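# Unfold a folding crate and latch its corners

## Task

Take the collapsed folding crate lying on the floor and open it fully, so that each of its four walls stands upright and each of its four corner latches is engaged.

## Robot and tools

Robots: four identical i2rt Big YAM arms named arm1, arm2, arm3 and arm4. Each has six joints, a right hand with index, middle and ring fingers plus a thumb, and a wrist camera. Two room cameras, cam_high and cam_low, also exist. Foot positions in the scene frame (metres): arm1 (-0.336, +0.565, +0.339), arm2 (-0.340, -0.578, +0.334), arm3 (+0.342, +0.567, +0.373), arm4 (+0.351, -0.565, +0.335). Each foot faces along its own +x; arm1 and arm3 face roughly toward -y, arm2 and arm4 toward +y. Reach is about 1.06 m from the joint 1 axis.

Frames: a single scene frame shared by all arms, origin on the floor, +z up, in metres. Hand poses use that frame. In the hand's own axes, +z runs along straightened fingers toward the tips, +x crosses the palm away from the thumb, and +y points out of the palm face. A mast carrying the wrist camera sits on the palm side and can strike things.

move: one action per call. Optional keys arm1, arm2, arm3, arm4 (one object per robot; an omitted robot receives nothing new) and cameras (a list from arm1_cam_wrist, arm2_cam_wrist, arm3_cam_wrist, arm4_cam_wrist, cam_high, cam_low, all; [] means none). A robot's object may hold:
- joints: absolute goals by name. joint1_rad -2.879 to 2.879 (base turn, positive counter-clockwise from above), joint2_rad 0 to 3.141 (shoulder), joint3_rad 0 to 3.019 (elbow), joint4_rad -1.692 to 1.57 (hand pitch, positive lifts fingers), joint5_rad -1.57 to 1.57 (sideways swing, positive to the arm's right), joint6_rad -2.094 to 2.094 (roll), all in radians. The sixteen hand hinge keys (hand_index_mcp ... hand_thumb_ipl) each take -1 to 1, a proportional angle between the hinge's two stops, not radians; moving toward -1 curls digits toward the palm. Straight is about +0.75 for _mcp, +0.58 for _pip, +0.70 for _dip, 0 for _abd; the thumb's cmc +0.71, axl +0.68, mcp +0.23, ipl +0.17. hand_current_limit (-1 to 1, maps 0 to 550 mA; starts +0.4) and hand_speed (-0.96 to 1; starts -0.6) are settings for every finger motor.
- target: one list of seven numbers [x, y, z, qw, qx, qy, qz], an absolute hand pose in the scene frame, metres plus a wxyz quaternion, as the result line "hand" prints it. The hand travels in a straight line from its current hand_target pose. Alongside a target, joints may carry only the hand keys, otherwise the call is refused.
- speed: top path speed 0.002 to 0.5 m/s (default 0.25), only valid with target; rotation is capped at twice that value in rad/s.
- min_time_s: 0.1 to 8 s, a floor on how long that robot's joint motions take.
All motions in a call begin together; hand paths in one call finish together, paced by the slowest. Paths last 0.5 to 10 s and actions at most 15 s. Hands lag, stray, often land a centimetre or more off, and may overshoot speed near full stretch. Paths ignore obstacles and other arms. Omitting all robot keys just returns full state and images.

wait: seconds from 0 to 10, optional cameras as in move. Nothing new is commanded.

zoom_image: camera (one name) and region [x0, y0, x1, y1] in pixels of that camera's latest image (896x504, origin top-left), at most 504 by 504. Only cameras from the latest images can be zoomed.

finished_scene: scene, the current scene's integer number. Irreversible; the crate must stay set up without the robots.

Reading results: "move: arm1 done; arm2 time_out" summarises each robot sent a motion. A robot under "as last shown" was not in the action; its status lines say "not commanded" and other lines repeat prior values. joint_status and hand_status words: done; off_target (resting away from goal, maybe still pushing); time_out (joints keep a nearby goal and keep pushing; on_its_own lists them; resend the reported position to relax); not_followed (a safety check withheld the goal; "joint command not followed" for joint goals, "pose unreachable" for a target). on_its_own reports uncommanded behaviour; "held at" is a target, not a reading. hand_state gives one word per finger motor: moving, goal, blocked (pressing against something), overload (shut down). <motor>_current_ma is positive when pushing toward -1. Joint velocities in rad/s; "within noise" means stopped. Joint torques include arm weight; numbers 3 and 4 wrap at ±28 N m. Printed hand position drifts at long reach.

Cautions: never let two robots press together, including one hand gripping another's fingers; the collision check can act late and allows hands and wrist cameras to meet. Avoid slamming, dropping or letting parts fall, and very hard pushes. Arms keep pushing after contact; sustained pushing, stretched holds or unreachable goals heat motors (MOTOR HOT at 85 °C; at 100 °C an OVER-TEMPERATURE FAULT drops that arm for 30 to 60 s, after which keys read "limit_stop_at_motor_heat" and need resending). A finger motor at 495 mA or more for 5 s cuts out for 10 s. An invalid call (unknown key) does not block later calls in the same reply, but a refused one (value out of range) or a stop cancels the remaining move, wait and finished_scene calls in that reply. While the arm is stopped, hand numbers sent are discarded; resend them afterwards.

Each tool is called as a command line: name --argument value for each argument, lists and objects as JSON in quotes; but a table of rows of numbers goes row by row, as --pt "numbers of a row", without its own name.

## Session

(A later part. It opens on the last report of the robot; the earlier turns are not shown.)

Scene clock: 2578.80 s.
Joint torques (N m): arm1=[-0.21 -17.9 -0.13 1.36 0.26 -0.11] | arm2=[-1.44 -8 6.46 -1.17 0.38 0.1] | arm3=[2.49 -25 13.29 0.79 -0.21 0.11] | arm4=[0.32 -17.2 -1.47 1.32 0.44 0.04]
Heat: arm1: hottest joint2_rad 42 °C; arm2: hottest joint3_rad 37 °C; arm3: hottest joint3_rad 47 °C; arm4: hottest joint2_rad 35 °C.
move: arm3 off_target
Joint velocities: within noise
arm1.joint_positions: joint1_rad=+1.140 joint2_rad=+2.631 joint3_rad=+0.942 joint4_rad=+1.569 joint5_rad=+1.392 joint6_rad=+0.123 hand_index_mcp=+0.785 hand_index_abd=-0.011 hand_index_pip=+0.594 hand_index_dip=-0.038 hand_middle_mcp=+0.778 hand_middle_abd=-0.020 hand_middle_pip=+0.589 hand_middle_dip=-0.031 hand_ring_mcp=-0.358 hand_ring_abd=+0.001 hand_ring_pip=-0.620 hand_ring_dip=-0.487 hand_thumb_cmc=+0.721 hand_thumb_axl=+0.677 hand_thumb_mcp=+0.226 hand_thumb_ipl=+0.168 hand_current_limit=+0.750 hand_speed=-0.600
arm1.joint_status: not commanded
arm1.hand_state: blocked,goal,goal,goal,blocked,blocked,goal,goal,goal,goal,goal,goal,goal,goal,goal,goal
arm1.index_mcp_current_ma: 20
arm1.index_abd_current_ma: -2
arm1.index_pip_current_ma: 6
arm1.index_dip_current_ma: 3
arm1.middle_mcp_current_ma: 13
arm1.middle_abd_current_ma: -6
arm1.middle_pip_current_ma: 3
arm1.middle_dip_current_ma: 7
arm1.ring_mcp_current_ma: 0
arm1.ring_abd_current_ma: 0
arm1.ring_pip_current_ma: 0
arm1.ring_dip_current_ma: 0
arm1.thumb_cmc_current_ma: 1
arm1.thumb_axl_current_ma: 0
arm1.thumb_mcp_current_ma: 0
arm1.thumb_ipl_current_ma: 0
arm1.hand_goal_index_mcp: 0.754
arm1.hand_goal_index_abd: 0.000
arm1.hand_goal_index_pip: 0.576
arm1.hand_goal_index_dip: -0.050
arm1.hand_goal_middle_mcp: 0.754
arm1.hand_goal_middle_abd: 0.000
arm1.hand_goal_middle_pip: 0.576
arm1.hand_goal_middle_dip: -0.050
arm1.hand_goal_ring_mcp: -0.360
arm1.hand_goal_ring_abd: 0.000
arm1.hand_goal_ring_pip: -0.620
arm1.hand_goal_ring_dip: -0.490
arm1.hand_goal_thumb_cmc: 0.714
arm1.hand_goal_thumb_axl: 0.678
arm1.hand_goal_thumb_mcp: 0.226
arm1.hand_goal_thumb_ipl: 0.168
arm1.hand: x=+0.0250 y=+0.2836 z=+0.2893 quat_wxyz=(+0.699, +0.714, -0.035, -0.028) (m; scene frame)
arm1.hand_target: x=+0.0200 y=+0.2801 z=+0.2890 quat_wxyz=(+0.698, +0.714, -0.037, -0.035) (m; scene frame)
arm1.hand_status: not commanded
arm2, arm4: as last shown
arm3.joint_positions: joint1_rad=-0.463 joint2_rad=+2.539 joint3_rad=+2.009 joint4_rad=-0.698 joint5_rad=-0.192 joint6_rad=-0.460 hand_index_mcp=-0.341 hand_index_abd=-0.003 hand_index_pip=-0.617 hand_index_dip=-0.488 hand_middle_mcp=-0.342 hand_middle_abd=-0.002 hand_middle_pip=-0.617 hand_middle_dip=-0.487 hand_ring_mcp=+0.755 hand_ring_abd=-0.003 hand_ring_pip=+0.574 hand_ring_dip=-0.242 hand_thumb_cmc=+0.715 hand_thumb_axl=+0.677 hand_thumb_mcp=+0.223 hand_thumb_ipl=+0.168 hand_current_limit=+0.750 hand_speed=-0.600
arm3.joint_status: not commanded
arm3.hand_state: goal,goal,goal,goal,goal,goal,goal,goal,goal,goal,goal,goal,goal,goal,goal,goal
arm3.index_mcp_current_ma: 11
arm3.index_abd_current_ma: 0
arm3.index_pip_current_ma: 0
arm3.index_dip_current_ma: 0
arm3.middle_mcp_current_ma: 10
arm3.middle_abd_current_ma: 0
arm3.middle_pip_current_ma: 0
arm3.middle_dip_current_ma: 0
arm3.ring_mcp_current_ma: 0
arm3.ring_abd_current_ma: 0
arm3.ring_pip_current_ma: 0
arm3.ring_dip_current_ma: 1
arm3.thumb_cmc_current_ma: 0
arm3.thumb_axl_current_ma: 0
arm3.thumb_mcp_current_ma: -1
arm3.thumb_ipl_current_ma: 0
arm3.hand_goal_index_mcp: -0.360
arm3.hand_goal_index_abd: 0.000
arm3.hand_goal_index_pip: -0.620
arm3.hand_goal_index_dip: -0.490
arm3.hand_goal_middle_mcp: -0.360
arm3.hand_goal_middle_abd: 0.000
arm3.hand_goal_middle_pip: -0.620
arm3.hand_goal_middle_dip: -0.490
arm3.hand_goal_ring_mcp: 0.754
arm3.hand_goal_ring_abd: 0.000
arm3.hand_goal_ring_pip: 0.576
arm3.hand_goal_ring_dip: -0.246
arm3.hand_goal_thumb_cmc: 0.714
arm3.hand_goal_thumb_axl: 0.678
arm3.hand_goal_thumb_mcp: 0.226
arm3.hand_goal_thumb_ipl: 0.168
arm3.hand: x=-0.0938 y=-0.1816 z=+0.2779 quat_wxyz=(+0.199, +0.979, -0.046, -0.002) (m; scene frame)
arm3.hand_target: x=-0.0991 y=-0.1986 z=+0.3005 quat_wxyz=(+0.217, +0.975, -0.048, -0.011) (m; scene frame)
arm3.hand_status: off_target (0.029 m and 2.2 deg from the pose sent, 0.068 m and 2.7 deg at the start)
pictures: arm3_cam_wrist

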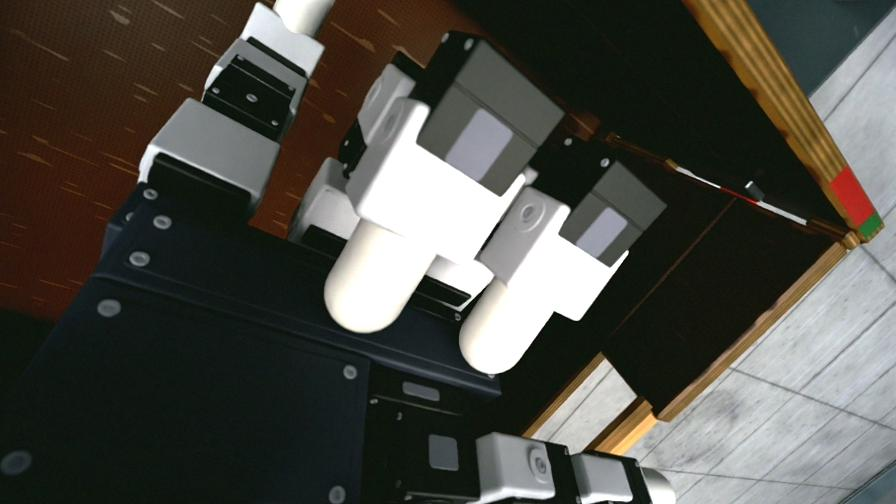

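move --arm3 '{"target": [0.05, -0.12, 0.40, 0.2161, 0.9751, -0.0477, -0.0106], "speed": 0.25}'

move --arm3 '{"target": [0.145, -0.18, 0.30, 0.2161, 0.9751, -0.0477, -0.0106], "speed": 0.2}' --cameras '["arm3_cam_wrist", "cam_high"]'

Scene clock: 2591.07 s.
Joint torques (N m): arm1=[-0.26 -17.96 -0.14 1.33 0.26 -0.11] | arm2=[-1.44 -7.94 6.46 -1.17 0.38 0.1] | arm3=[2.37 -21.01 8.35 1.69 -0.13 0.13] | arm4=[0.38 -17.2 -1.51 1.33 0.46 0.05]
Heat: arm1: hottest joint2_rad 42 °C; arm2: hottest joint3_rad 37 °C; arm3: hottest joint3_rad 46 °C; arm4: hottest joint2_rad 35 °C.
move: arm3 off_target
Joint velocities: within noise
arm1, arm2, arm4: as last shown
arm3.joint_positions: joint1_rad=-0.322 joint2_rad=+2.072 joint3_rad=+1.433 joint4_rad=-0.561 joint5_rad=-0.139 joint6_rad=-0.331 hand_index_mcp=-0.342 hand_index_abd=-0.003 hand_index_pip=-0.617 hand_index_dip=-0.488 hand_middle_mcp=-0.343 hand_middle_abd=-0.002 hand_middle_pip=-0.617 hand_middle_dip=-0.487 hand_ring_mcp=+0.755 hand_ring_abd=-0.003 hand_ring_pip=+0.574 hand_ring_dip=-0.242 hand_thumb_cmc=+0.715 hand_thumb_axl=+0.677 hand_thumb_mcp=+0.223 hand_thumb_ipl=+0.168 hand_current_limit=+0.750 hand_speed=-0.600
arm3.joint_status: not commanded
arm3.hand_state: goal,goal,goal,goal,goal,goal,goal,goal,goal,goal,goal,goal,goal,goal,goal,goal
arm3.index_mcp_current_ma: 11
arm3.index_abd_current_ma: 0
arm3.index_pip_current_ma: 0
arm3.index_dip_current_ma: 0
arm3.middle_mcp_current_ma: 10
arm3.middle_abd_current_ma: 0
arm3.middle_pip_current_ma: 0
arm3.middle_dip_current_ma: 0
arm3.ring_mcp_current_ma: 0
arm3.ring_abd_current_ma: 0
arm3.ring_pip_current_ma: 0
arm3.ring_dip_current_ma: 1
arm3.thumb_cmc_current_ma: 0
arm3.thumb_axl_current_ma: 0
arm3.thumb_mcp_current_ma: -1
arm3.thumb_ipl_current_ma: 0
arm3.hand_goal_index_mcp: -0.360
arm3.hand_goal_index_abd: 0.000
arm3.hand_goal_index_pip: -0.620
arm3.hand_goal_index_dip: -0.490
arm3.hand_goal_middle_mcp: -0.360
arm3.hand_goal_middle_abd: 0.000
arm3.hand_goal_middle_pip: -0.620
arm3.hand_goal_middle_dip: -0.490
arm3.hand_goal_ring_mcp: 0.754
arm3.hand_goal_ring_abd: 0.000
arm3.hand_goal_ring_pip: 0.576
arm3.hand_goal_ring_dip: -0.246
arm3.hand_goal_thumb_cmc: 0.714
arm3.hand_goal_thumb_axl: 0.678
arm3.hand_goal_thumb_mcp: 0.226
arm3.hand_goal_thumb_ipl: 0.168
arm3.hand: x=+0.0505 y=-0.1138 z=+0.3845 quat_wxyz=(+0.201, +0.979, -0.043, -0.005) (m; scene frame)
arm3.hand_target: x=+0.0501 y=-0.1199 z=+0.4001 quat_wxyz=(+0.216, +0.975, -0.048, -0.010) (m; scene frame)
arm3.hand_status: off_target (0.017 m and 2.0 deg from the pose sent, 0.198 m and 2.2 deg at the start)
pictures: none

Scene clock: 2592.77 s.
Joint torques (N m): arm1=[-0.32 -17.96 -0.12 1.36 0.26 -0.11] | arm2=[-1.44 -7.94 6.46 -1.18 0.38 0.1] | arm3=[2.08 -21.54 10.73 1.58 0 0.12] | arm4=[0.21 -17.32 -1.5 1.29 0.45 0.05]
Heat: arm1: hottest joint2_rad 42 °C; arm2: hottest joint3_rad 37 °C; arm3: hottest joint3_rad 46 °C; arm4: hottest joint2_rad 35 °C.
move: arm3 off_target
Joint velocities: within noise
arm1, arm2, arm4: as last shown
arm3.joint_positions: joint1_rad=-0.140 joint2_rad=+2.274 joint3_rad=+1.449 joint4_rad=-0.389 joint5_rad=-0.067 joint6_rad=-0.165 hand_index_mcp=-0.342 hand_index_abd=-0.003 hand_index_pip=-0.617 hand_index_dip=-0.488 hand_middle_mcp=-0.343 hand_middle_abd=-0.002 hand_middle_pip=-0.617 hand_middle_dip=-0.487 hand_ring_mcp=+0.755 hand_ring_abd=-0.003 hand_ring_pip=+0.574 hand_ring_dip=-0.242 hand_thumb_cmc=+0.715 hand_thumb_axl=+0.677 hand_thumb_mcp=+0.223 hand_thumb_ipl=+0.168 hand_current_limit=+0.750 hand_speed=-0.600
arm3.joint_status: not commanded
arm3.hand_state: goal,goal,goal,goal,goal,goal,goal,goal,goal,goal,goal,goal,goal,goal,goal,goal
arm3.index_mcp_current_ma: 10
arm3.index_abd_current_ma: 0
arm3.index_pip_current_ma: 0
arm3.index_dip_current_ma: 0
arm3.middle_mcp_current_ma: 10
arm3.middle_abd_current_ma: 0
arm3.middle_pip_current_ma: 0
arm3.middle_dip_current_ma: 0
arm3.ring_mcp_current_ma: 0
arm3.ring_abd_current_ma: 0
arm3.ring_pip_current_ma: 0
arm3.ring_dip_current_ma: 1
arm3.thumb_cmc_current_ma: 0
arm3.thumb_axl_current_ma: 0
arm3.thumb_mcp_current_ma: -1
arm3.thumb_ipl_current_ma: 0
arm3.hand_goal_index_mcp: -0.360
arm3.hand_goal_index_abd: 0.000
arm3.hand_goal_index_pip: -0.620
arm3.hand_goal_index_dip: -0.490
arm3.hand_goal_middle_mcp: -0.360
arm3.hand_goal_middle_abd: 0.000
arm3.hand_goal_middle_pip: -0.620
arm3.hand_goal_middle_dip: -0.490
arm3.hand_goal_ring_mcp: 0.754
arm3.hand_goal_ring_abd: 0.000
arm3.hand_goal_ring_pip: 0.576
arm3.hand_goal_ring_dip: -0.246
arm3.hand_goal_thumb_cmc: 0.714
arm3.hand_goal_thumb_axl: 0.678
arm3.hand_goal_thumb_mcp: 0.226
arm3.hand_goal_thumb_ipl: 0.168
arm3.hand: x=+0.1510 y=-0.1554 z=+0.2734 quat_wxyz=(+0.186, +0.982, -0.042, -0.004) (m; scene frame)
arm3.hand_target: x=+0.1455 y=-0.1784 z=+0.3009 quat_wxyz=(+0.216, +0.975, -0.048, -0.010) (m; scene frame)
arm3.hand_status: off_target (0.037 m and 3.7 deg from the pose sent, 0.143 m and 2.0 deg at the start)
pictures: arm3_cam_wrist, cam_high

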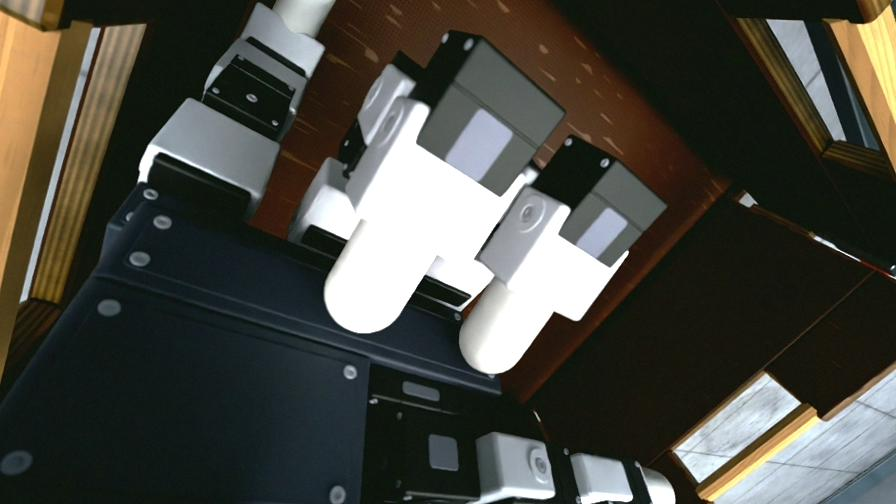

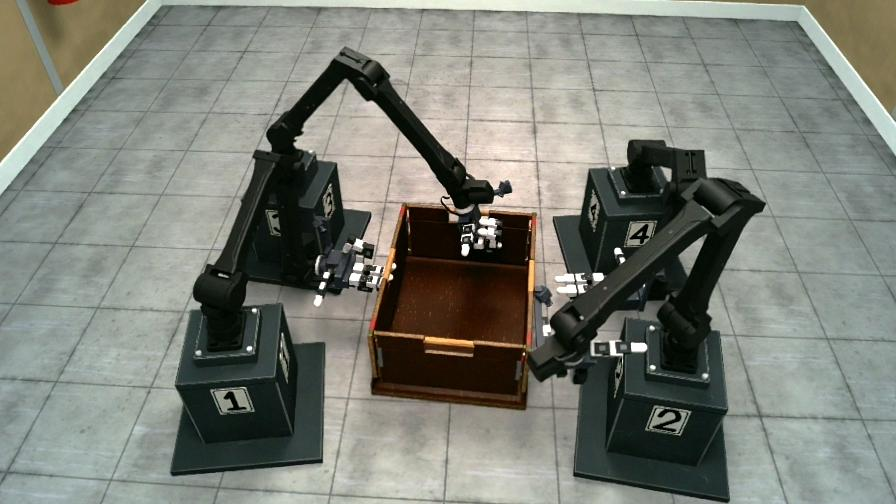

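move --arm3 '{"target": [0.140, -0.215, 0.205, 0.2161, 0.9751, -0.0477, -0.0106], "speed": 0.15}' --cameras '["arm3_cam_wrist", "cam_high"]'

Scene clock: 2599.90 s.
Joint torques (N m): arm1=[-0.15 -17.9 -0.09 1.36 0.26 -0.11] | arm2=[-1.55 -8 6.45 -1.17 0.37 0.1] | arm3=[2.55 -22.89 10.3 1.57 0 0.12] | arm4=[0.26 -17.26 -1.48 1.32 0.45 0.05]
Heat: arm1: hottest joint2_rad 42 °C; arm2: hottest joint3_rad 37 °C; arm3: hottest joint3_rad 46 °C; arm4: hottest joint2_rad 35 °C.
move: arm3 off_target
Joint velocities: within noise
arm1, arm2, arm4: as last shown
arm3.joint_positions: joint1_rad=-0.140 joint2_rad=+2.515 joint3_rad=+1.634 joint4_rad=-0.326 joint5_rad=-0.065 joint6_rad=-0.160 hand_index_mcp=-0.342 hand_index_abd=-0.003 hand_index_pip=-0.617 hand_index_dip=-0.488 hand_middle_mcp=-0.343 hand_middle_abd=-0.002 hand_middle_pip=-0.617 hand_middle_dip=-0.487 hand_ring_mcp=+0.755 hand_ring_abd=-0.003 hand_ring_pip=+0.574 hand_ring_dip=-0.242 hand_thumb_cmc=+0.715 hand_thumb_axl=+0.677 hand_thumb_mcp=+0.223 hand_thumb_ipl=+0.168 hand_current_limit=+0.750 hand_speed=-0.600
arm3.joint_status: not commanded
arm3.hand_state: goal,goal,goal,goal,goal,goal,goal,goal,goal,goal,goal,goal,goal,goal,goal,goal
arm3.index_mcp_current_ma: 10
arm3.index_abd_current_ma: 0
arm3.index_pip_current_ma: 0
arm3.index_dip_current_ma: 0
arm3.middle_mcp_current_ma: 10
arm3.middle_abd_current_ma: 0
arm3.middle_pip_current_ma: 0
arm3.middle_dip_current_ma: 0
arm3.ring_mcp_current_ma: 0
arm3.ring_abd_current_ma: 0
arm3.ring_pip_current_ma: 0
arm3.ring_dip_current_ma: 1
arm3.thumb_cmc_current_ma: 0
arm3.thumb_axl_current_ma: 0
arm3.thumb_mcp_current_ma: -1
arm3.thumb_ipl_current_ma: 0
arm3.hand_goal_index_mcp: -0.360
arm3.hand_goal_index_abd: 0.000
arm3.hand_goal_index_pip: -0.620
arm3.hand_goal_index_dip: -0.490
arm3.hand_goal_middle_mcp: -0.360
arm3.hand_goal_middle_abd: 0.000
arm3.hand_goal_middle_pip: -0.620
arm3.hand_goal_middle_dip: -0.490
arm3.hand_goal_ring_mcp: 0.754
arm3.hand_goal_ring_abd: 0.000
arm3.hand_goal_ring_pip: 0.576
arm3.hand_goal_ring_dip: -0.246
arm3.hand_goal_thumb_cmc: 0.714
arm3.hand_goal_thumb_axl: 0.678
arm3.hand_goal_thumb_mcp: 0.226
arm3.hand_goal_thumb_ipl: 0.168
arm3.hand: x=+0.1411 y=-0.1900 z=+0.1829 quat_wxyz=(+0.189, +0.981, -0.045, -0.006) (m; scene frame)
arm3.hand_target: x=+0.1406 y=-0.2135 z=+0.2059 quat_wxyz=(+0.216, +0.975, -0.048, -0.010) (m; scene frame)
arm3.hand_status: off_target (0.033 m and 3.3 deg from the pose sent, 0.091 m and 3.7 deg at the start)
pictures: arm3_cam_wrist, cam_high

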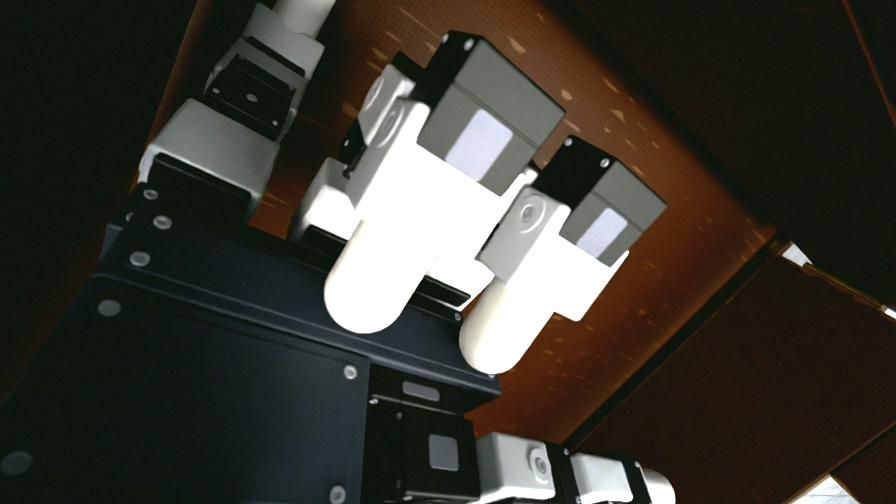

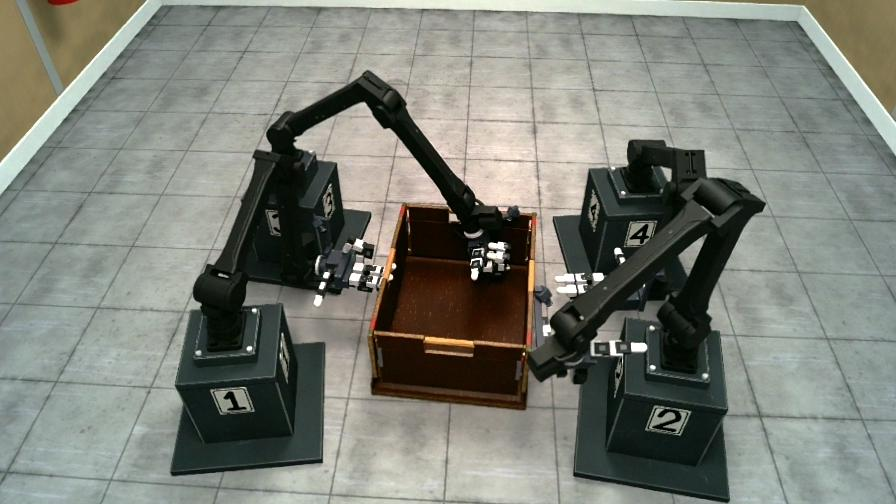

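zoom_image --camera "cam_high" --region '[450, 195, 550, 285]'

Scaled by 5.040.

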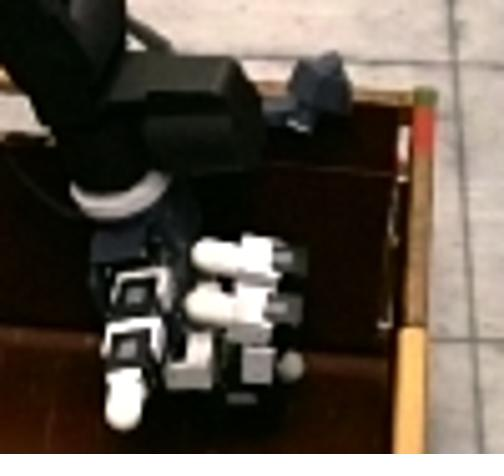

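move --arm3 '{"target": [0.144, -0.258, 0.203, 0.2161, 0.9751, -0.0477, -0.0106], "speed": 0.08}' --cameras '["arm3_cam_wrist", "cam_high"]'

zoom_image --camera "cam_high" --region '[450, 195, 550, 285]'

Scene clock: 2612.30 s.
Joint torques (N m): arm1=[-0.15 -17.9 -0.09 1.36 0.26 -0.11] | arm2=[-1.38 -8 6.45 -1.17 0.38 0.1] | arm3=[2.67 -23.82 11.33 0.87 0.01 0.13] | arm4=[0.38 -17.2 -1.48 1.29 0.46 0.05]
Heat: arm1: hottest joint2_rad 42 °C; arm2: hottest joint3_rad 37 °C; arm3: hottest joint3_rad 45 °C; arm4: hottest joint2_rad 35 °C.
move: arm3 off_target
Joint velocities: within noise
arm1, arm2: as last shown
arm3.joint_positions: joint1_rad=-0.121 joint2_rad=+2.594 joint3_rad=+1.818 joint4_rad=-0.406 joint5_rad=-0.056 joint6_rad=-0.141 hand_index_mcp=-0.342 hand_index_abd=-0.003 hand_index_pip=-0.617 hand_index_dip=-0.488 hand_middle_mcp=-0.343 hand_middle_abd=-0.002 hand_middle_pip=-0.617 hand_middle_dip=-0.487 hand_ring_mcp=+0.755 hand_ring_abd=-0.003 hand_ring_pip=+0.574 hand_ring_dip=-0.242 hand_thumb_cmc=+0.715 hand_thumb_axl=+0.677 hand_thumb_mcp=+0.223 hand_thumb_ipl=+0.168 hand_current_limit=+0.750 hand_speed=-0.600
arm3.joint_status: not commanded
arm3.hand_state: goal,goal,goal,goal,goal,goal,goal,goal,goal,goal,goal,goal,goal,goal,goal,goal
arm3.index_mcp_current_ma: 10
arm3.index_abd_current_ma: 0
arm3.index_pip_current_ma: 0
arm3.index_dip_current_ma: 0
arm3.middle_mcp_current_ma: 10
arm3.middle_abd_current_ma: 0
arm3.middle_pip_current_ma: 0
arm3.middle_dip_current_ma: 0
arm3.ring_mcp_current_ma: 0
arm3.ring_abd_current_ma: 0
arm3.ring_pip_current_ma: 0
arm3.ring_dip_current_ma: 1
arm3.thumb_cmc_current_ma: 0
arm3.thumb_axl_current_ma: 0
arm3.thumb_mcp_current_ma: -1
arm3.thumb_ipl_current_ma: 0
arm3.hand_goal_index_mcp: -0.360
arm3.hand_goal_index_abd: 0.000
arm3.hand_goal_index_pip: -0.620
arm3.hand_goal_index_dip: -0.490
arm3.hand_goal_middle_mcp: -0.360
arm3.hand_goal_middle_abd: 0.000
arm3.hand_goal_middle_pip: -0.620
arm3.hand_goal_middle_dip: -0.490
arm3.hand_goal_ring_mcp: 0.754
arm3.hand_goal_ring_abd: 0.000
arm3.hand_goal_ring_pip: 0.576
arm3.hand_goal_ring_dip: -0.246
arm3.hand_goal_thumb_cmc: 0.714
arm3.hand_goal_thumb_axl: 0.678
arm3.hand_goal_thumb_mcp: 0.226
arm3.hand_goal_thumb_ipl: 0.168
arm3.hand: x=+0.1415 y=-0.2378 z=+0.1864 quat_wxyz=(+0.200, +0.979, -0.045, -0.009) (m; scene frame)
arm3.hand_target: x=+0.1443 y=-0.2567 z=+0.2038 quat_wxyz=(+0.216, +0.975, -0.048, -0.010) (m; scene frame)
arm3.hand_status: off_target (0.026 m and 2.0 deg from the pose sent, 0.071 m and 3.3 deg at the start)
arm4.joint_positions: joint1_rad=+1.511 joint2_rad=+2.577 joint3_rad=+0.793 joint4_rad=+1.558 joint5_rad=+1.559 joint6_rad=+0.210 hand_index_mcp=+0.761 hand_index_abd=-0.003 hand_index_pip=+0.576 hand_index_dip=+0.694 hand_middle_mcp=+0.762 hand_middle_abd=-0.003 hand_middle_pip=+0.579 hand_middle_dip=+0.694 hand_ring_mcp=-0.358 hand_ring_abd=+0.001 hand_ring_pip=-0.620 hand_ring_dip=-0.488 hand_thumb_cmc=+0.721 hand_thumb_axl=+0.677 hand_thumb_mcp=+0.224 hand_thumb_ipl=+0.168 hand_current_limit=+0.750 hand_speed=-0.600
arm4.joint_status: not commanded
arm4.hand_state: goal,goal,goal,goal,goal,goal,goal,goal,goal,goal,goal,goal,goal,goal,goal,goal
arm4.index_mcp_current_ma: 2
arm4.index_abd_current_ma: 0
arm4.index_pip_current_ma: 0
arm4.index_dip_current_ma: 0
arm4.middle_mcp_current_ma: 2
arm4.middle_abd_current_ma: 0
arm4.middle_pip_current_ma: 0
arm4.middle_dip_current_ma: 0
arm4.ring_mcp_current_ma: 0
arm4.ring_abd_current_ma: 0
arm4.ring_pip_current_ma: 0
arm4.ring_dip_current_ma: 0
arm4.thumb_cmc_current_ma: 1
arm4.thumb_axl_current_ma: 0
arm4.thumb_mcp_current_ma: 0
arm4.thumb_ipl_current_ma: 0
arm4.hand_goal_index_mcp: 0.754
arm4.hand_goal_index_abd: 0.000
arm4.hand_goal_index_pip: 0.576
arm4.hand_goal_index_dip: 0.696
arm4.hand_goal_middle_mcp: 0.754
arm4.hand_goal_middle_abd: 0.000
arm4.hand_goal_middle_pip: 0.576
arm4.hand_goal_middle_dip: 0.696
arm4.hand_goal_ring_mcp: -0.360
arm4.hand_goal_ring_abd: 0.000
arm4.hand_goal_ring_pip: -0.620
arm4.hand_goal_ring_dip: -0.490
arm4.hand_goal_thumb_cmc: 0.714
arm4.hand_goal_thumb_axl: 0.678
arm4.hand_goal_thumb_mcp: 0.226
arm4.hand_goal_thumb_ipl: 0.168
arm4.hand: x=-0.0109 y=-0.4162 z=+0.3027 quat_wxyz=(-0.021, -0.038, +0.706, +0.706) (m; scene frame)
arm4.hand_target: x=-0.0101 y=-0.4189 z=+0.3098 quat_wxyz=(-0.031, -0.031, +0.706, +0.706) (m; scene frame)
arm4.hand_status: not commanded
pictures: arm3_cam_wrist, cam_high

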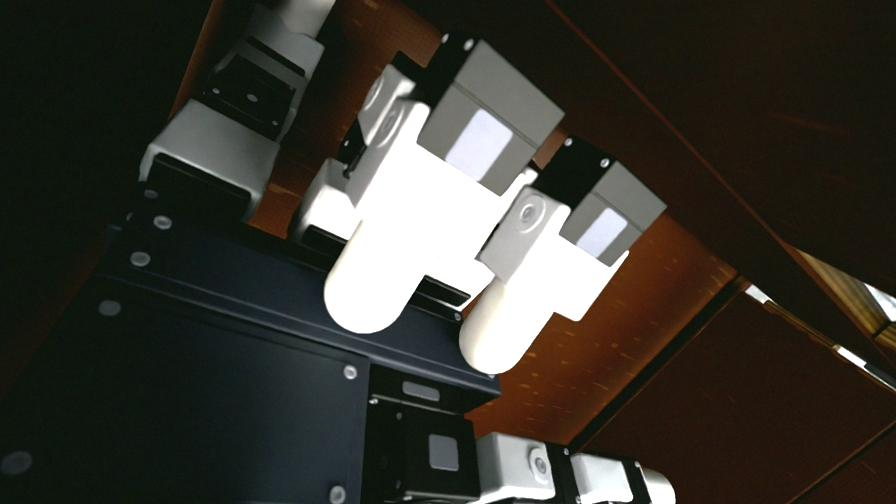

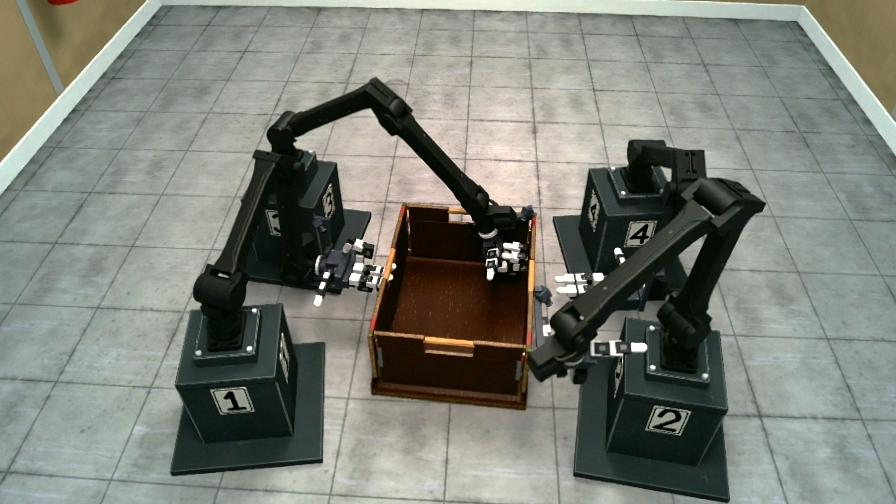

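Scaled by 5.040.

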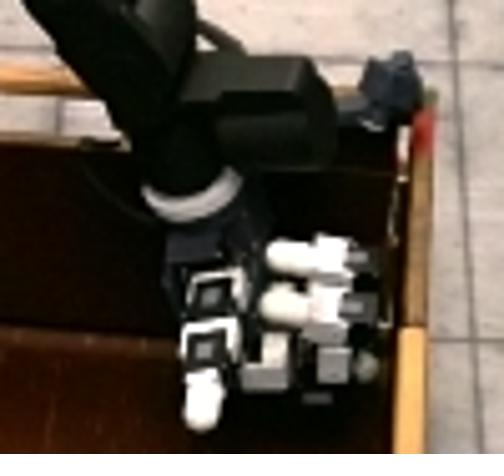

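move --arm3 '{"target": [0.144, -0.264, 0.225, 0.2161, 0.9751, -0.0477, -0.0106], "speed": 0.05}' --cameras '["cam_high"]'

zoom_image --camera "cam_high" --region '[450, 195, 550, 285]'

Scene clock: 2616.10 s.
Joint torques (N m): arm1=[-0.26 -17.9 -0.13 1.36 0.26 -0.11] | arm2=[-1.44 -7.94 6.45 -1.17 0.38 0.1] | arm3=[2.73 -26.34 11.4 0.8 0.01 0.12] | arm4=[0.44 -17.08 -1.5 1.32 0.45 0.05]
Heat: arm1: hottest joint2_rad 42 °C; arm2: hottest joint3_rad 37 °C; arm3: hottest joint3_rad 45 °C; arm4: hottest joint2_rad 35 °C.
move: arm3 off_target
Joint velocities: within noise
arm1, arm2, arm4: as last shown
arm3.joint_positions: joint1_rad=-0.120 joint2_rad=+2.594 joint3_rad=+1.826 joint4_rad=-0.444 joint5_rad=-0.056 joint6_rad=-0.138 hand_index_mcp=-0.342 hand_index_abd=-0.003 hand_index_pip=-0.617 hand_index_dip=-0.488 hand_middle_mcp=-0.343 hand_middle_abd=-0.002 hand_middle_pip=-0.617 hand_middle_dip=-0.487 hand_ring_mcp=+0.755 hand_ring_abd=-0.003 hand_ring_pip=+0.574 hand_ring_dip=-0.242 hand_thumb_cmc=+0.715 hand_thumb_axl=+0.677 hand_thumb_mcp=+0.223 hand_thumb_ipl=+0.168 hand_current_limit=+0.750 hand_speed=-0.600
arm3.joint_status: not commanded
arm3.hand_state: goal,goal,goal,goal,goal,goal,goal,goal,goal,goal,goal,goal,goal,goal,goal,goal
arm3.index_mcp_current_ma: 10
arm3.index_abd_current_ma: 0
arm3.index_pip_current_ma: 0
arm3.index_dip_current_ma: 0
arm3.middle_mcp_current_ma: 10
arm3.middle_abd_current_ma: 0
arm3.middle_pip_current_ma: 0
arm3.middle_dip_current_ma: 0
arm3.ring_mcp_current_ma: 0
arm3.ring_abd_current_ma: 0
arm3.ring_pip_current_ma: 0
arm3.ring_dip_current_ma: 1
arm3.thumb_cmc_current_ma: 0
arm3.thumb_axl_current_ma: 0
arm3.thumb_mcp_current_ma: -1
arm3.thumb_ipl_current_ma: 0
arm3.hand_goal_index_mcp: -0.360
arm3.hand_goal_index_abd: 0.000
arm3.hand_goal_index_pip: -0.620
arm3.hand_goal_index_dip: -0.490
arm3.hand_goal_middle_mcp: -0.360
arm3.hand_goal_middle_abd: 0.000
arm3.hand_goal_middle_pip: -0.620
arm3.hand_goal_middle_dip: -0.490
arm3.hand_goal_ring_mcp: 0.754
arm3.hand_goal_ring_abd: 0.000
arm3.hand_goal_ring_pip: 0.576
arm3.hand_goal_ring_dip: -0.246
arm3.hand_goal_thumb_cmc: 0.714
arm3.hand_goal_thumb_axl: 0.678
arm3.hand_goal_thumb_mcp: 0.226
arm3.hand_goal_thumb_ipl: 0.168
arm3.hand: x=+0.1429 y=-0.2344 z=+0.1835 quat_wxyz=(+0.185, +0.982, -0.047, -0.006) (m; scene frame)
arm3.hand_target: x=+0.1448 y=-0.2621 z=+0.2259 quat_wxyz=(+0.216, +0.975, -0.048, -0.010) (m; scene frame)
arm3.hand_status: off_target (0.051 m and 3.6 deg from the pose sent, 0.047 m and 1.9 deg at the start)
pictures: cam_high

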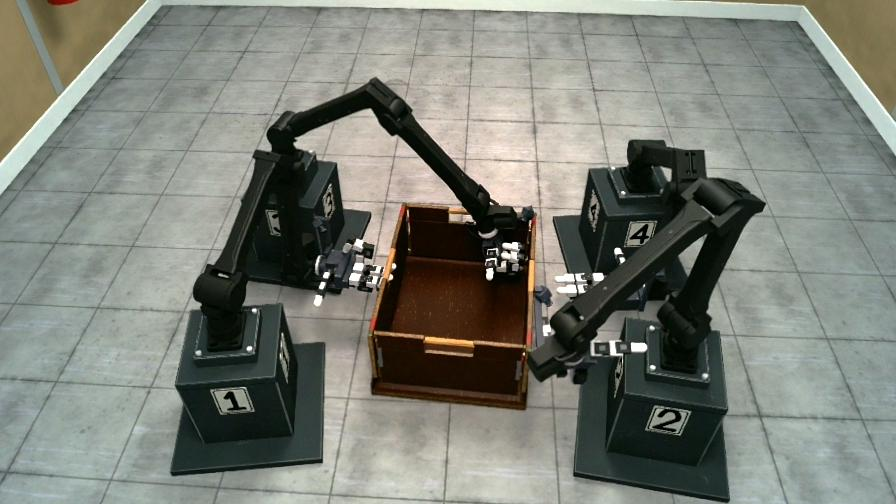

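Scaled by 5.040.

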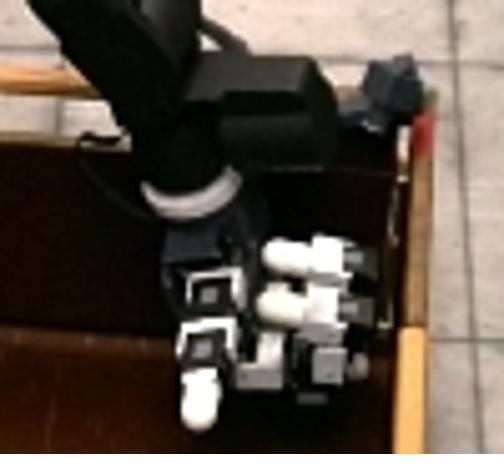

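move --arm3 '{"target": [0.144, -0.264, 0.245, 0.2161, 0.9751, -0.0477, -0.0106], "speed": 0.05}' --cameras '["cam_high", "arm3_cam_wrist"]'

zoom_image --camera "cam_high" --region '[450, 195, 550, 285]'

Scene clock: 2620.43 s.
Joint torques (N m): arm1=[-0.26 -17.9 -0.13 1.36 0.26 -0.11] | arm2=[-1.44 -8 6.46 -1.17 0.38 0.1] | arm3=[2.78 -25.99 10.84 0.85 0.01 0.12] | arm4=[0.26 -17.14 -1.5 1.32 0.46 0.05]
Heat: arm1: hottest joint2_rad 42 °C; arm2: hottest joint3_rad 37 °C; arm3: hottest joint3_rad 46 °C; arm4: hottest joint2_rad 35 °C.
move: arm3 off_target
Joint velocities: within noise
arm1, arm2, arm4: as last shown
arm3.joint_positions: joint1_rad=-0.120 joint2_rad=+2.557 joint3_rad=+1.826 joint4_rad=-0.470 joint5_rad=-0.056 joint6_rad=-0.138 hand_index_mcp=-0.342 hand_index_abd=-0.003 hand_index_pip=-0.617 hand_index_dip=-0.488 hand_middle_mcp=-0.343 hand_middle_abd=-0.002 hand_middle_pip=-0.617 hand_middle_dip=-0.487 hand_ring_mcp=+0.755 hand_ring_abd=-0.003 hand_ring_pip=+0.574 hand_ring_dip=-0.242 hand_thumb_cmc=+0.715 hand_thumb_axl=+0.677 hand_thumb_mcp=+0.223 hand_thumb_ipl=+0.168 hand_current_limit=+0.750 hand_speed=-0.600
arm3.joint_status: not commanded
arm3.hand_state: goal,goal,goal,goal,goal,goal,goal,goal,goal,goal,goal,goal,goal,goal,goal,goal
arm3.index_mcp_current_ma: 10
arm3.index_abd_current_ma: 0
arm3.index_pip_current_ma: 0
arm3.index_dip_current_ma: 0
arm3.middle_mcp_current_ma: 10
arm3.middle_abd_current_ma: 0
arm3.middle_pip_current_ma: 0
arm3.middle_dip_current_ma: 0
arm3.ring_mcp_current_ma: 0
arm3.ring_abd_current_ma: 0
arm3.ring_pip_current_ma: 0
arm3.ring_dip_current_ma: 1
arm3.thumb_cmc_current_ma: 0
arm3.thumb_axl_current_ma: 0
arm3.thumb_mcp_current_ma: -1
arm3.thumb_ipl_current_ma: 0
arm3.hand_goal_index_mcp: -0.360
arm3.hand_goal_index_abd: 0.000
arm3.hand_goal_index_pip: -0.620
arm3.hand_goal_index_dip: -0.490
arm3.hand_goal_middle_mcp: -0.360
arm3.hand_goal_middle_abd: 0.000
arm3.hand_goal_middle_pip: -0.620
arm3.hand_goal_middle_dip: -0.490
arm3.hand_goal_ring_mcp: 0.754
arm3.hand_goal_ring_abd: 0.000
arm3.hand_goal_ring_pip: 0.576
arm3.hand_goal_ring_dip: -0.246
arm3.hand_goal_thumb_cmc: 0.714
arm3.hand_goal_thumb_axl: 0.678
arm3.hand_goal_thumb_mcp: 0.226
arm3.hand_goal_thumb_ipl: 0.168
arm3.hand: x=+0.1412 y=-0.2403 z=+0.2090 quat_wxyz=(+0.191, +0.981, -0.047, -0.007) (m; scene frame)
arm3.hand_target: x=+0.1445 y=-0.2627 z=+0.2456 quat_wxyz=(+0.217, +0.975, -0.048, -0.010) (m; scene frame)
arm3.hand_status: off_target (0.043 m and 3.0 deg from the pose sent, 0.068 m and 3.6 deg at the start)
pictures: arm3_cam_wrist, cam_high

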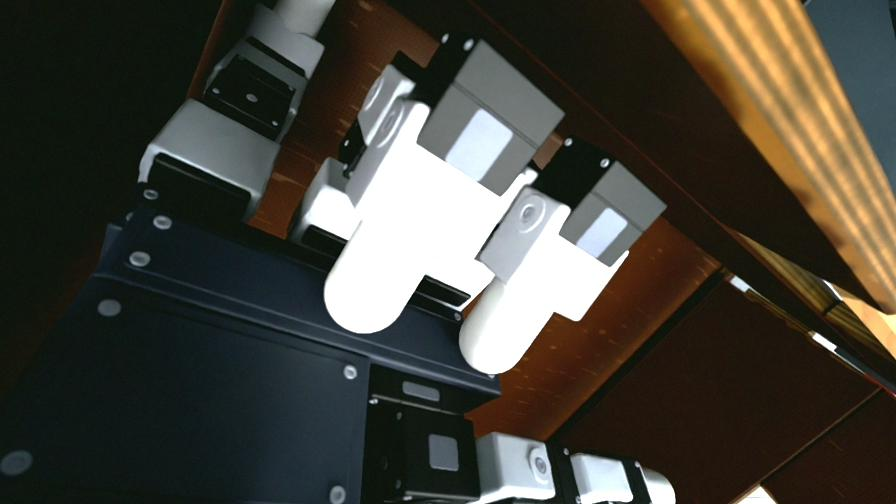

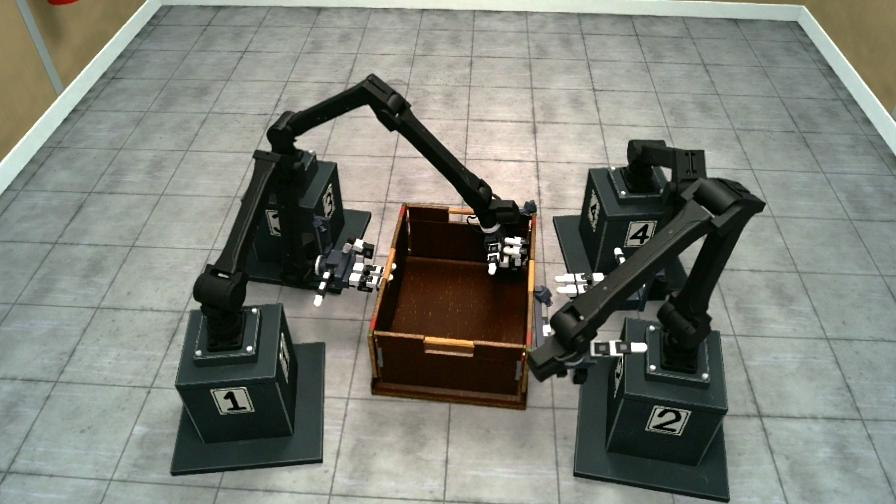

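Scaled by 5.040.

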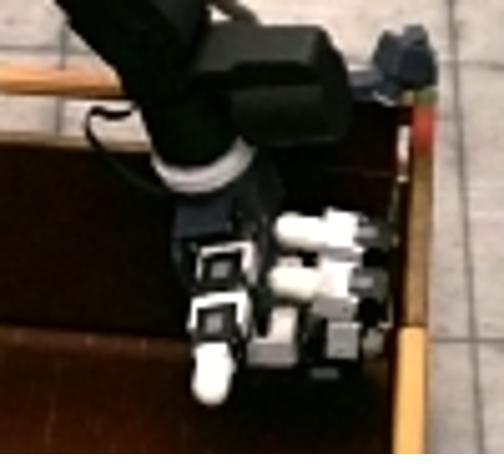

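move --arm3 '{"target": [0.144, -0.264, 0.205, 0.2161, 0.9751, -0.0477, -0.0106], "speed": 0.06}'

move --arm3 '{"target": [0.144, -0.295, 0.205, 0.2161, 0.9751, -0.0477, -0.0106], "speed": 0.06}' --cameras '["cam_high"]'

zoom_image --camera "cam_high" --region '[450, 195, 550, 285]'

Scene clock: 2624.83 s.
Joint torques (N m): arm1=[-0.21 -17.96 -0.13 1.36 0.26 -0.11] | arm2=[-1.44 -8 6.45 -1.18 0.38 0.1] | arm3=[2.84 -24.35 11.34 1.63 0.01 0.12] | arm4=[0.38 -17.14 -1.47 1.25 0.45 0.05]
Heat: arm1: hottest joint2_rad 42 °C; arm2: hottest joint3_rad 37 °C; arm3: hottest joint3_rad 46 °C; arm4: hottest joint2_rad 35 °C.
move: arm3 off_target
Joint velocities: within noise
arm1, arm4: as last shown
arm2.joint_positions: joint1_rad=+0.661 joint2_rad=+1.460 joint3_rad=+0.888 joint4_rad=-1.242 joint5_rad=+0.383 joint6_rad=+2.067 hand_index_mcp=+0.998 hand_index_abd=-0.002 hand_index_pip=+0.578 hand_index_dip=+0.693 hand_middle_mcp=+0.764 hand_middle_abd=-0.003 hand_middle_pip=+0.581 hand_middle_dip=-0.170 hand_ring_mcp=-0.344 hand_ring_abd=+0.002 hand_ring_pip=-0.618 hand_ring_dip=-0.488 hand_thumb_cmc=+0.717 hand_thumb_axl=+0.677 hand_thumb_mcp=+0.223 hand_thumb_ipl=+0.168 hand_current_limit=+0.750 hand_speed=-0.600
arm2.joint_status: not commanded
arm2.hand_state: goal,goal,goal,goal,goal,goal,goal,goal,goal,goal,goal,goal,goal,goal,goal,goal
arm2.index_mcp_current_ma: 0
arm2.index_abd_current_ma: 0
arm2.index_pip_current_ma: 0
arm2.index_dip_current_ma: 0
arm2.middle_mcp_current_ma: 4
arm2.middle_abd_current_ma: 0
arm2.middle_pip_current_ma: 1
arm2.middle_dip_current_ma: 1
arm2.ring_mcp_current_ma: 9
arm2.ring_abd_current_ma: 0
arm2.ring_pip_current_ma: 0
arm2.ring_dip_current_ma: 0
arm2.thumb_cmc_current_ma: 0
arm2.thumb_axl_current_ma: 0
arm2.thumb_mcp_current_ma: -1
arm2.thumb_ipl_current_ma: 0
arm2.hand_goal_index_mcp: 1.000
arm2.hand_goal_index_abd: 0.000
arm2.hand_goal_index_pip: 0.576
arm2.hand_goal_index_dip: 0.696
arm2.hand_goal_middle_mcp: 0.754
arm2.hand_goal_middle_abd: 0.000
arm2.hand_goal_middle_pip: 0.576
arm2.hand_goal_middle_dip: -0.174
arm2.hand_goal_ring_mcp: -0.360
arm2.hand_goal_ring_abd: 0.000
arm2.hand_goal_ring_pip: -0.620
arm2.hand_goal_ring_dip: -0.490
arm2.hand_goal_thumb_cmc: 0.714
arm2.hand_goal_thumb_axl: 0.678
arm2.hand_goal_thumb_mcp: 0.226
arm2.hand_goal_thumb_ipl: 0.168
arm2.hand: x=-0.3597 y=-0.2912 z=+0.4512 quat_wxyz=(+0.167, +0.666, +0.711, +0.150) (m; scene frame)
arm2.hand_target: x=-0.3596 y=-0.2997 z=+0.4500 quat_wxyz=(+0.173, +0.667, +0.710, +0.148) (m; scene frame)
arm2.hand_status: not commanded
arm3.joint_positions: joint1_rad=-0.120 joint2_rad=+2.607 joint3_rad=+1.842 joint4_rad=-0.446 joint5_rad=-0.056 joint6_rad=-0.138 hand_index_mcp=-0.342 hand_index_abd=-0.003 hand_index_pip=-0.617 hand_index_dip=-0.488 hand_middle_mcp=-0.343 hand_middle_abd=-0.002 hand_middle_pip=-0.617 hand_middle_dip=-0.487 hand_ring_mcp=+0.755 hand_ring_abd=-0.003 hand_ring_pip=+0.574 hand_ring_dip=-0.242 hand_thumb_cmc=+0.715 hand_thumb_axl=+0.677 hand_thumb_mcp=+0.223 hand_thumb_ipl=+0.168 hand_current_limit=+0.750 hand_speed=-0.600
arm3.joint_status: not commanded
arm3.hand_state: goal,goal,goal,goal,goal,goal,goal,goal,goal,goal,goal,goal,goal,goal,goal,goal
arm3.index_mcp_current_ma: 10
arm3.index_abd_current_ma: 0
arm3.index_pip_current_ma: 0
arm3.index_dip_current_ma: 0
arm3.middle_mcp_current_ma: 10
arm3.middle_abd_current_ma: 0
arm3.middle_pip_current_ma: 0
arm3.middle_dip_current_ma: 0
arm3.ring_mcp_current_ma: 0
arm3.ring_abd_current_ma: 0
arm3.ring_pip_current_ma: 0
arm3.ring_dip_current_ma: 1
arm3.thumb_cmc_current_ma: 0
arm3.thumb_axl_current_ma: 0
arm3.thumb_mcp_current_ma: -1
arm3.thumb_ipl_current_ma: 0
arm3.hand_goal_index_mcp: -0.360
arm3.hand_goal_index_abd: 0.000
arm3.hand_goal_index_pip: -0.620
arm3.hand_goal_index_dip: -0.490
arm3.hand_goal_middle_mcp: -0.360
arm3.hand_goal_middle_abd: 0.000
arm3.hand_goal_middle_pip: -0.620
arm3.hand_goal_middle_dip: -0.490
arm3.hand_goal_ring_mcp: 0.754
arm3.hand_goal_ring_abd: 0.000
arm3.hand_goal_ring_pip: 0.576
arm3.hand_goal_ring_dip: -0.246
arm3.hand_goal_thumb_cmc: 0.714
arm3.hand_goal_thumb_axl: 0.678
arm3.hand_goal_thumb_mcp: 0.226
arm3.hand_goal_thumb_ipl: 0.168
arm3.hand: x=+0.1422 y=-0.2369 z=+0.1798 quat_wxyz=(+0.186, +0.981, -0.047, -0.006) (m; scene frame)
arm3.hand_target: x=+0.1448 y=-0.2620 z=+0.2062 quat_wxyz=(+0.216, +0.975, -0.048, -0.010) (m; scene frame)
arm3.hand_status: off_target (0.037 m and 3.6 deg from the pose sent, 0.024 m and 3.0 deg at the start)
pictures: none

Scene clock: 2626.07 s.
Joint torques (N m): arm1=[-0.26 -17.96 -0.1 1.36 0.26 -0.11] | arm2=[-1.49 -8 6.43 -1.18 0.38 0.1] | arm3=[3.31 -23.53 15.23 1.62 0 0.18] | arm4=[0.26 -17.26 -1.48 1.28 0.45 0.05]
Heat: arm1: hottest joint2_rad 42 °C; arm2: hottest joint3_rad 37 °C; arm3: hottest joint3_rad 46 °C; arm4: hottest joint2_rad 35 °C.
move: arm3 off_target
Joint velocities: within noise
arm1.joint_positions: joint1_rad=+1.140 joint2_rad=+2.631 joint3_rad=+0.942 joint4_rad=+1.569 joint5_rad=+1.392 joint6_rad=+0.123 hand_index_mcp=+0.785 hand_index_abd=-0.011 hand_index_pip=+0.594 hand_index_dip=-0.038 hand_middle_mcp=+0.778 hand_middle_abd=-0.020 hand_middle_pip=+0.589 hand_middle_dip=-0.031 hand_ring_mcp=-0.358 hand_ring_abd=+0.001 hand_ring_pip=-0.620 hand_ring_dip=-0.487 hand_thumb_cmc=+0.721 hand_thumb_axl=+0.677 hand_thumb_mcp=+0.226 hand_thumb_ipl=+0.168 hand_current_limit=+0.750 hand_speed=-0.600
arm1.joint_status: not commanded
arm1.hand_state: blocked,goal,goal,goal,blocked,blocked,goal,goal,goal,goal,goal,goal,goal,goal,goal,goal
arm1.index_mcp_current_ma: 20
arm1.index_abd_current_ma: -2
arm1.index_pip_current_ma: 6
arm1.index_dip_current_ma: 3
arm1.middle_mcp_current_ma: 13
arm1.middle_abd_current_ma: -6
arm1.middle_pip_current_ma: 3
arm1.middle_dip_current_ma: 7
arm1.ring_mcp_current_ma: 0
arm1.ring_abd_current_ma: 0
arm1.ring_pip_current_ma: 0
arm1.ring_dip_current_ma: 0
arm1.thumb_cmc_current_ma: 1
arm1.thumb_axl_current_ma: 0
arm1.thumb_mcp_current_ma: 0
arm1.thumb_ipl_current_ma: 0
arm1.hand_goal_index_mcp: 0.754
arm1.hand_goal_index_abd: 0.000
arm1.hand_goal_index_pip: 0.576
arm1.hand_goal_index_dip: -0.050
arm1.hand_goal_middle_mcp: 0.754
arm1.hand_goal_middle_abd: 0.000
arm1.hand_goal_middle_pip: 0.576
arm1.hand_goal_middle_dip: -0.050
arm1.hand_goal_ring_mcp: -0.360
arm1.hand_goal_ring_abd: 0.000
arm1.hand_goal_ring_pip: -0.620
arm1.hand_goal_ring_dip: -0.490
arm1.hand_goal_thumb_cmc: 0.714
arm1.hand_goal_thumb_axl: 0.678
arm1.hand_goal_thumb_mcp: 0.226
arm1.hand_goal_thumb_ipl: 0.168
arm1.hand: x=+0.0250 y=+0.2836 z=+0.2893 quat_wxyz=(+0.699, +0.714, -0.035, -0.028) (m; scene frame)
arm1.hand_target: x=+0.0200 y=+0.2801 z=+0.2890 quat_wxyz=(+0.698, +0.714, -0.037, -0.035) (m; scene frame)
arm1.hand_status: not commanded
arm2, arm4: as last shown
arm3.joint_positions: joint1_rad=-0.117 joint2_rad=+2.651 joint3_rad=+1.943 joint4_rad=-0.525 joint5_rad=-0.052 joint6_rad=-0.135 hand_index_mcp=-0.352 hand_index_abd=-0.003 hand_index_pip=-0.621 hand_index_dip=-0.488 hand_middle_mcp=-0.377 hand_middle_abd=-0.005 hand_middle_pip=-0.622 hand_middle_dip=-0.495 hand_ring_mcp=+0.761 hand_ring_abd=-0.002 hand_ring_pip=+0.579 hand_ring_dip=-0.242 hand_thumb_cmc=+0.715 hand_thumb_axl=+0.677 hand_thumb_mcp=+0.223 hand_thumb_ipl=+0.168 hand_current_limit=+0.750 hand_speed=-0.600
arm3.joint_status: not commanded
arm3.hand_state: goal,goal,goal,goal,goal,goal,goal,goal,goal,goal,goal,goal,goal,goal,goal,goal
arm3.index_mcp_current_ma: 3
arm3.index_abd_current_ma: 0
arm3.index_pip_current_ma: 0
arm3.index_dip_current_ma: 0
arm3.middle_mcp_current_ma: -10
arm3.middle_abd_current_ma: -1
arm3.middle_pip_current_ma: 0
arm3.middle_dip_current_ma: -1
arm3.ring_mcp_current_ma: 2
arm3.ring_abd_current_ma: 0
arm3.ring_pip_current_ma: 0
arm3.ring_dip_current_ma: 1
arm3.thumb_cmc_current_ma: 0
arm3.thumb_axl_current_ma: 0
arm3.thumb_mcp_current_ma: -1
arm3.thumb_ipl_current_ma: 0
arm3.hand_goal_index_mcp: -0.360
arm3.hand_goal_index_abd: 0.000
arm3.hand_goal_index_pip: -0.620
arm3.hand_goal_index_dip: -0.490
arm3.hand_goal_middle_mcp: -0.360
arm3.hand_goal_middle_abd: 0.000
arm3.hand_goal_middle_pip: -0.620
arm3.hand_goal_middle_dip: -0.490
arm3.hand_goal_ring_mcp: 0.754
arm3.hand_goal_ring_abd: 0.000
arm3.hand_goal_ring_pip: 0.576
arm3.hand_goal_ring_dip: -0.246
arm3.hand_goal_thumb_cmc: 0.714
arm3.hand_goal_thumb_axl: 0.678
arm3.hand_goal_thumb_mcp: 0.226
arm3.hand_goal_thumb_ipl: 0.168
arm3.hand: x=+0.1401 y=-0.2524 z=+0.1760 quat_wxyz=(+0.175, +0.983, -0.047, -0.005) (m; scene frame)
arm3.hand_target: x=+0.1458 y=-0.2896 z=+0.2081 quat_wxyz=(+0.217, +0.975, -0.048, -0.010) (m; scene frame)
arm3.hand_status: off_target (0.052 m and 4.9 deg from the pose sent, 0.063 m and 3.6 deg at the start)
pictures: cam_high

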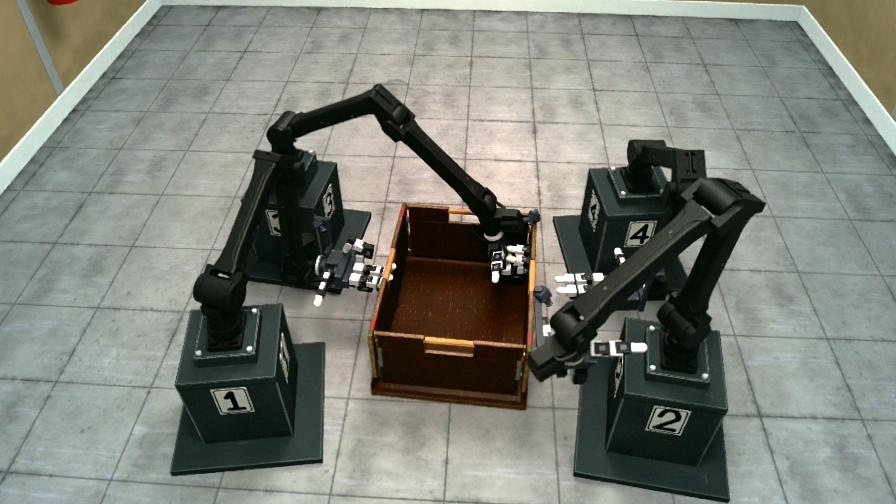

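Scaled by 5.040.

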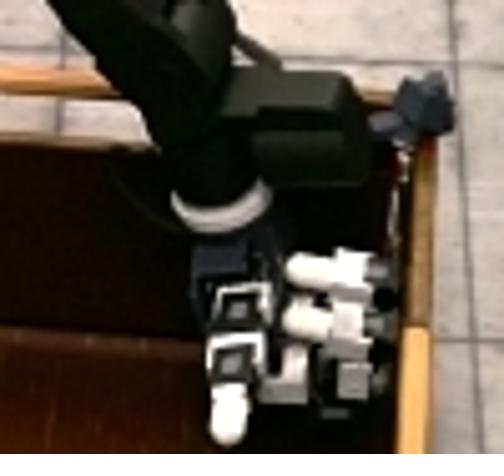

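move --arm3 '{"target": [0.146, -0.285, 0.235, 0.2161, 0.9751, -0.0477, -0.0106], "speed": 0.05}' --cameras '["cam_high"]'

zoom_image --camera "cam_high" --region '[450, 195, 550, 285]'

Scene clock: 2632.27 s.
Joint torques (N m): arm1=[-0.21 -17.96 -0.12 1.36 0.27 -0.11] | arm2=[-1.44 -7.94 6.46 -1.17 0.38 0.09] | arm3=[3.31 -28.92 10.03 1.46 -0.04 0.17] | arm4=[0.32 -17.2 -1.47 1.31 0.45 0.05]
Heat: arm1: hottest joint2_rad 42 °C; arm2: hottest joint3_rad 37 °C; arm3: hottest joint3_rad 46 °C; arm4: hottest joint2_rad 35 °C.
move: arm3 off_target
Joint velocities: within noise
arm1, arm2, arm4: as last shown
arm3.joint_positions: joint1_rad=-0.117 joint2_rad=+2.649 joint3_rad=+1.943 joint4_rad=-0.530 joint5_rad=-0.051 joint6_rad=-0.135 hand_index_mcp=-0.352 hand_index_abd=-0.003 hand_index_pip=-0.621 hand_index_dip=-0.488 hand_middle_mcp=-0.371 hand_middle_abd=-0.006 hand_middle_pip=-0.623 hand_middle_dip=-0.494 hand_ring_mcp=+0.761 hand_ring_abd=-0.002 hand_ring_pip=+0.579 hand_ring_dip=-0.242 hand_thumb_cmc=+0.715 hand_thumb_axl=+0.677 hand_thumb_mcp=+0.223 hand_thumb_ipl=+0.168 hand_current_limit=+0.750 hand_speed=-0.600
arm3.joint_status: not commanded
arm3.hand_state: goal,goal,goal,goal,goal,goal,goal,goal,goal,goal,goal,goal,goal,goal,goal,goal
arm3.index_mcp_current_ma: 3
arm3.index_abd_current_ma: 0
arm3.index_pip_current_ma: 0
arm3.index_dip_current_ma: 0
arm3.middle_mcp_current_ma: -5
arm3.middle_abd_current_ma: -1
arm3.middle_pip_current_ma: 0
arm3.middle_dip_current_ma: -1
arm3.ring_mcp_current_ma: 2
arm3.ring_abd_current_ma: 0
arm3.ring_pip_current_ma: 0
arm3.ring_dip_current_ma: 1
arm3.thumb_cmc_current_ma: 0
arm3.thumb_axl_current_ma: 0
arm3.thumb_mcp_current_ma: -1
arm3.thumb_ipl_current_ma: 0
arm3.hand_goal_index_mcp: -0.360
arm3.hand_goal_index_abd: 0.000
arm3.hand_goal_index_pip: -0.620
arm3.hand_goal_index_dip: -0.490
arm3.hand_goal_middle_mcp: -0.360
arm3.hand_goal_middle_abd: 0.000
arm3.hand_goal_middle_pip: -0.620
arm3.hand_goal_middle_dip: -0.490
arm3.hand_goal_ring_mcp: 0.754
arm3.hand_goal_ring_abd: 0.000
arm3.hand_goal_ring_pip: 0.576
arm3.hand_goal_ring_dip: -0.246
arm3.hand_goal_thumb_cmc: 0.714
arm3.hand_goal_thumb_axl: 0.678
arm3.hand_goal_thumb_mcp: 0.226
arm3.hand_goal_thumb_ipl: 0.168
arm3.hand: x=+0.1400 y=-0.2521 z=+0.1773 quat_wxyz=(+0.173, +0.984, -0.048, -0.005) (m; scene frame)
arm3.hand_target: x=+0.1467 y=-0.2831 z=+0.2351 quat_wxyz=(+0.216, +0.975, -0.048, -0.010) (m; scene frame)
arm3.hand_status: off_target (0.067 m and 5.1 deg from the pose sent, 0.068 m and 4.9 deg at the start)
pictures: cam_high

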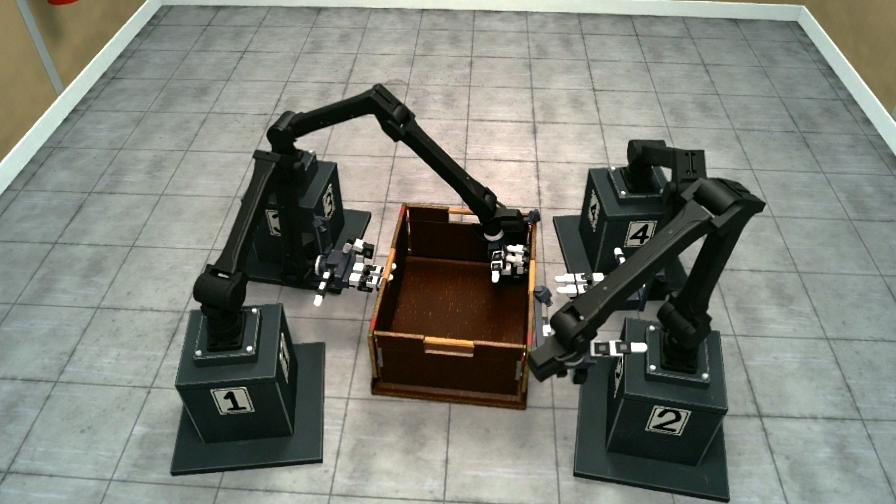

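Scaled by 5.040.

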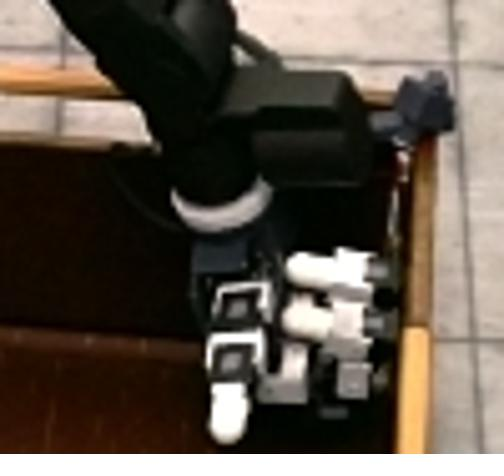

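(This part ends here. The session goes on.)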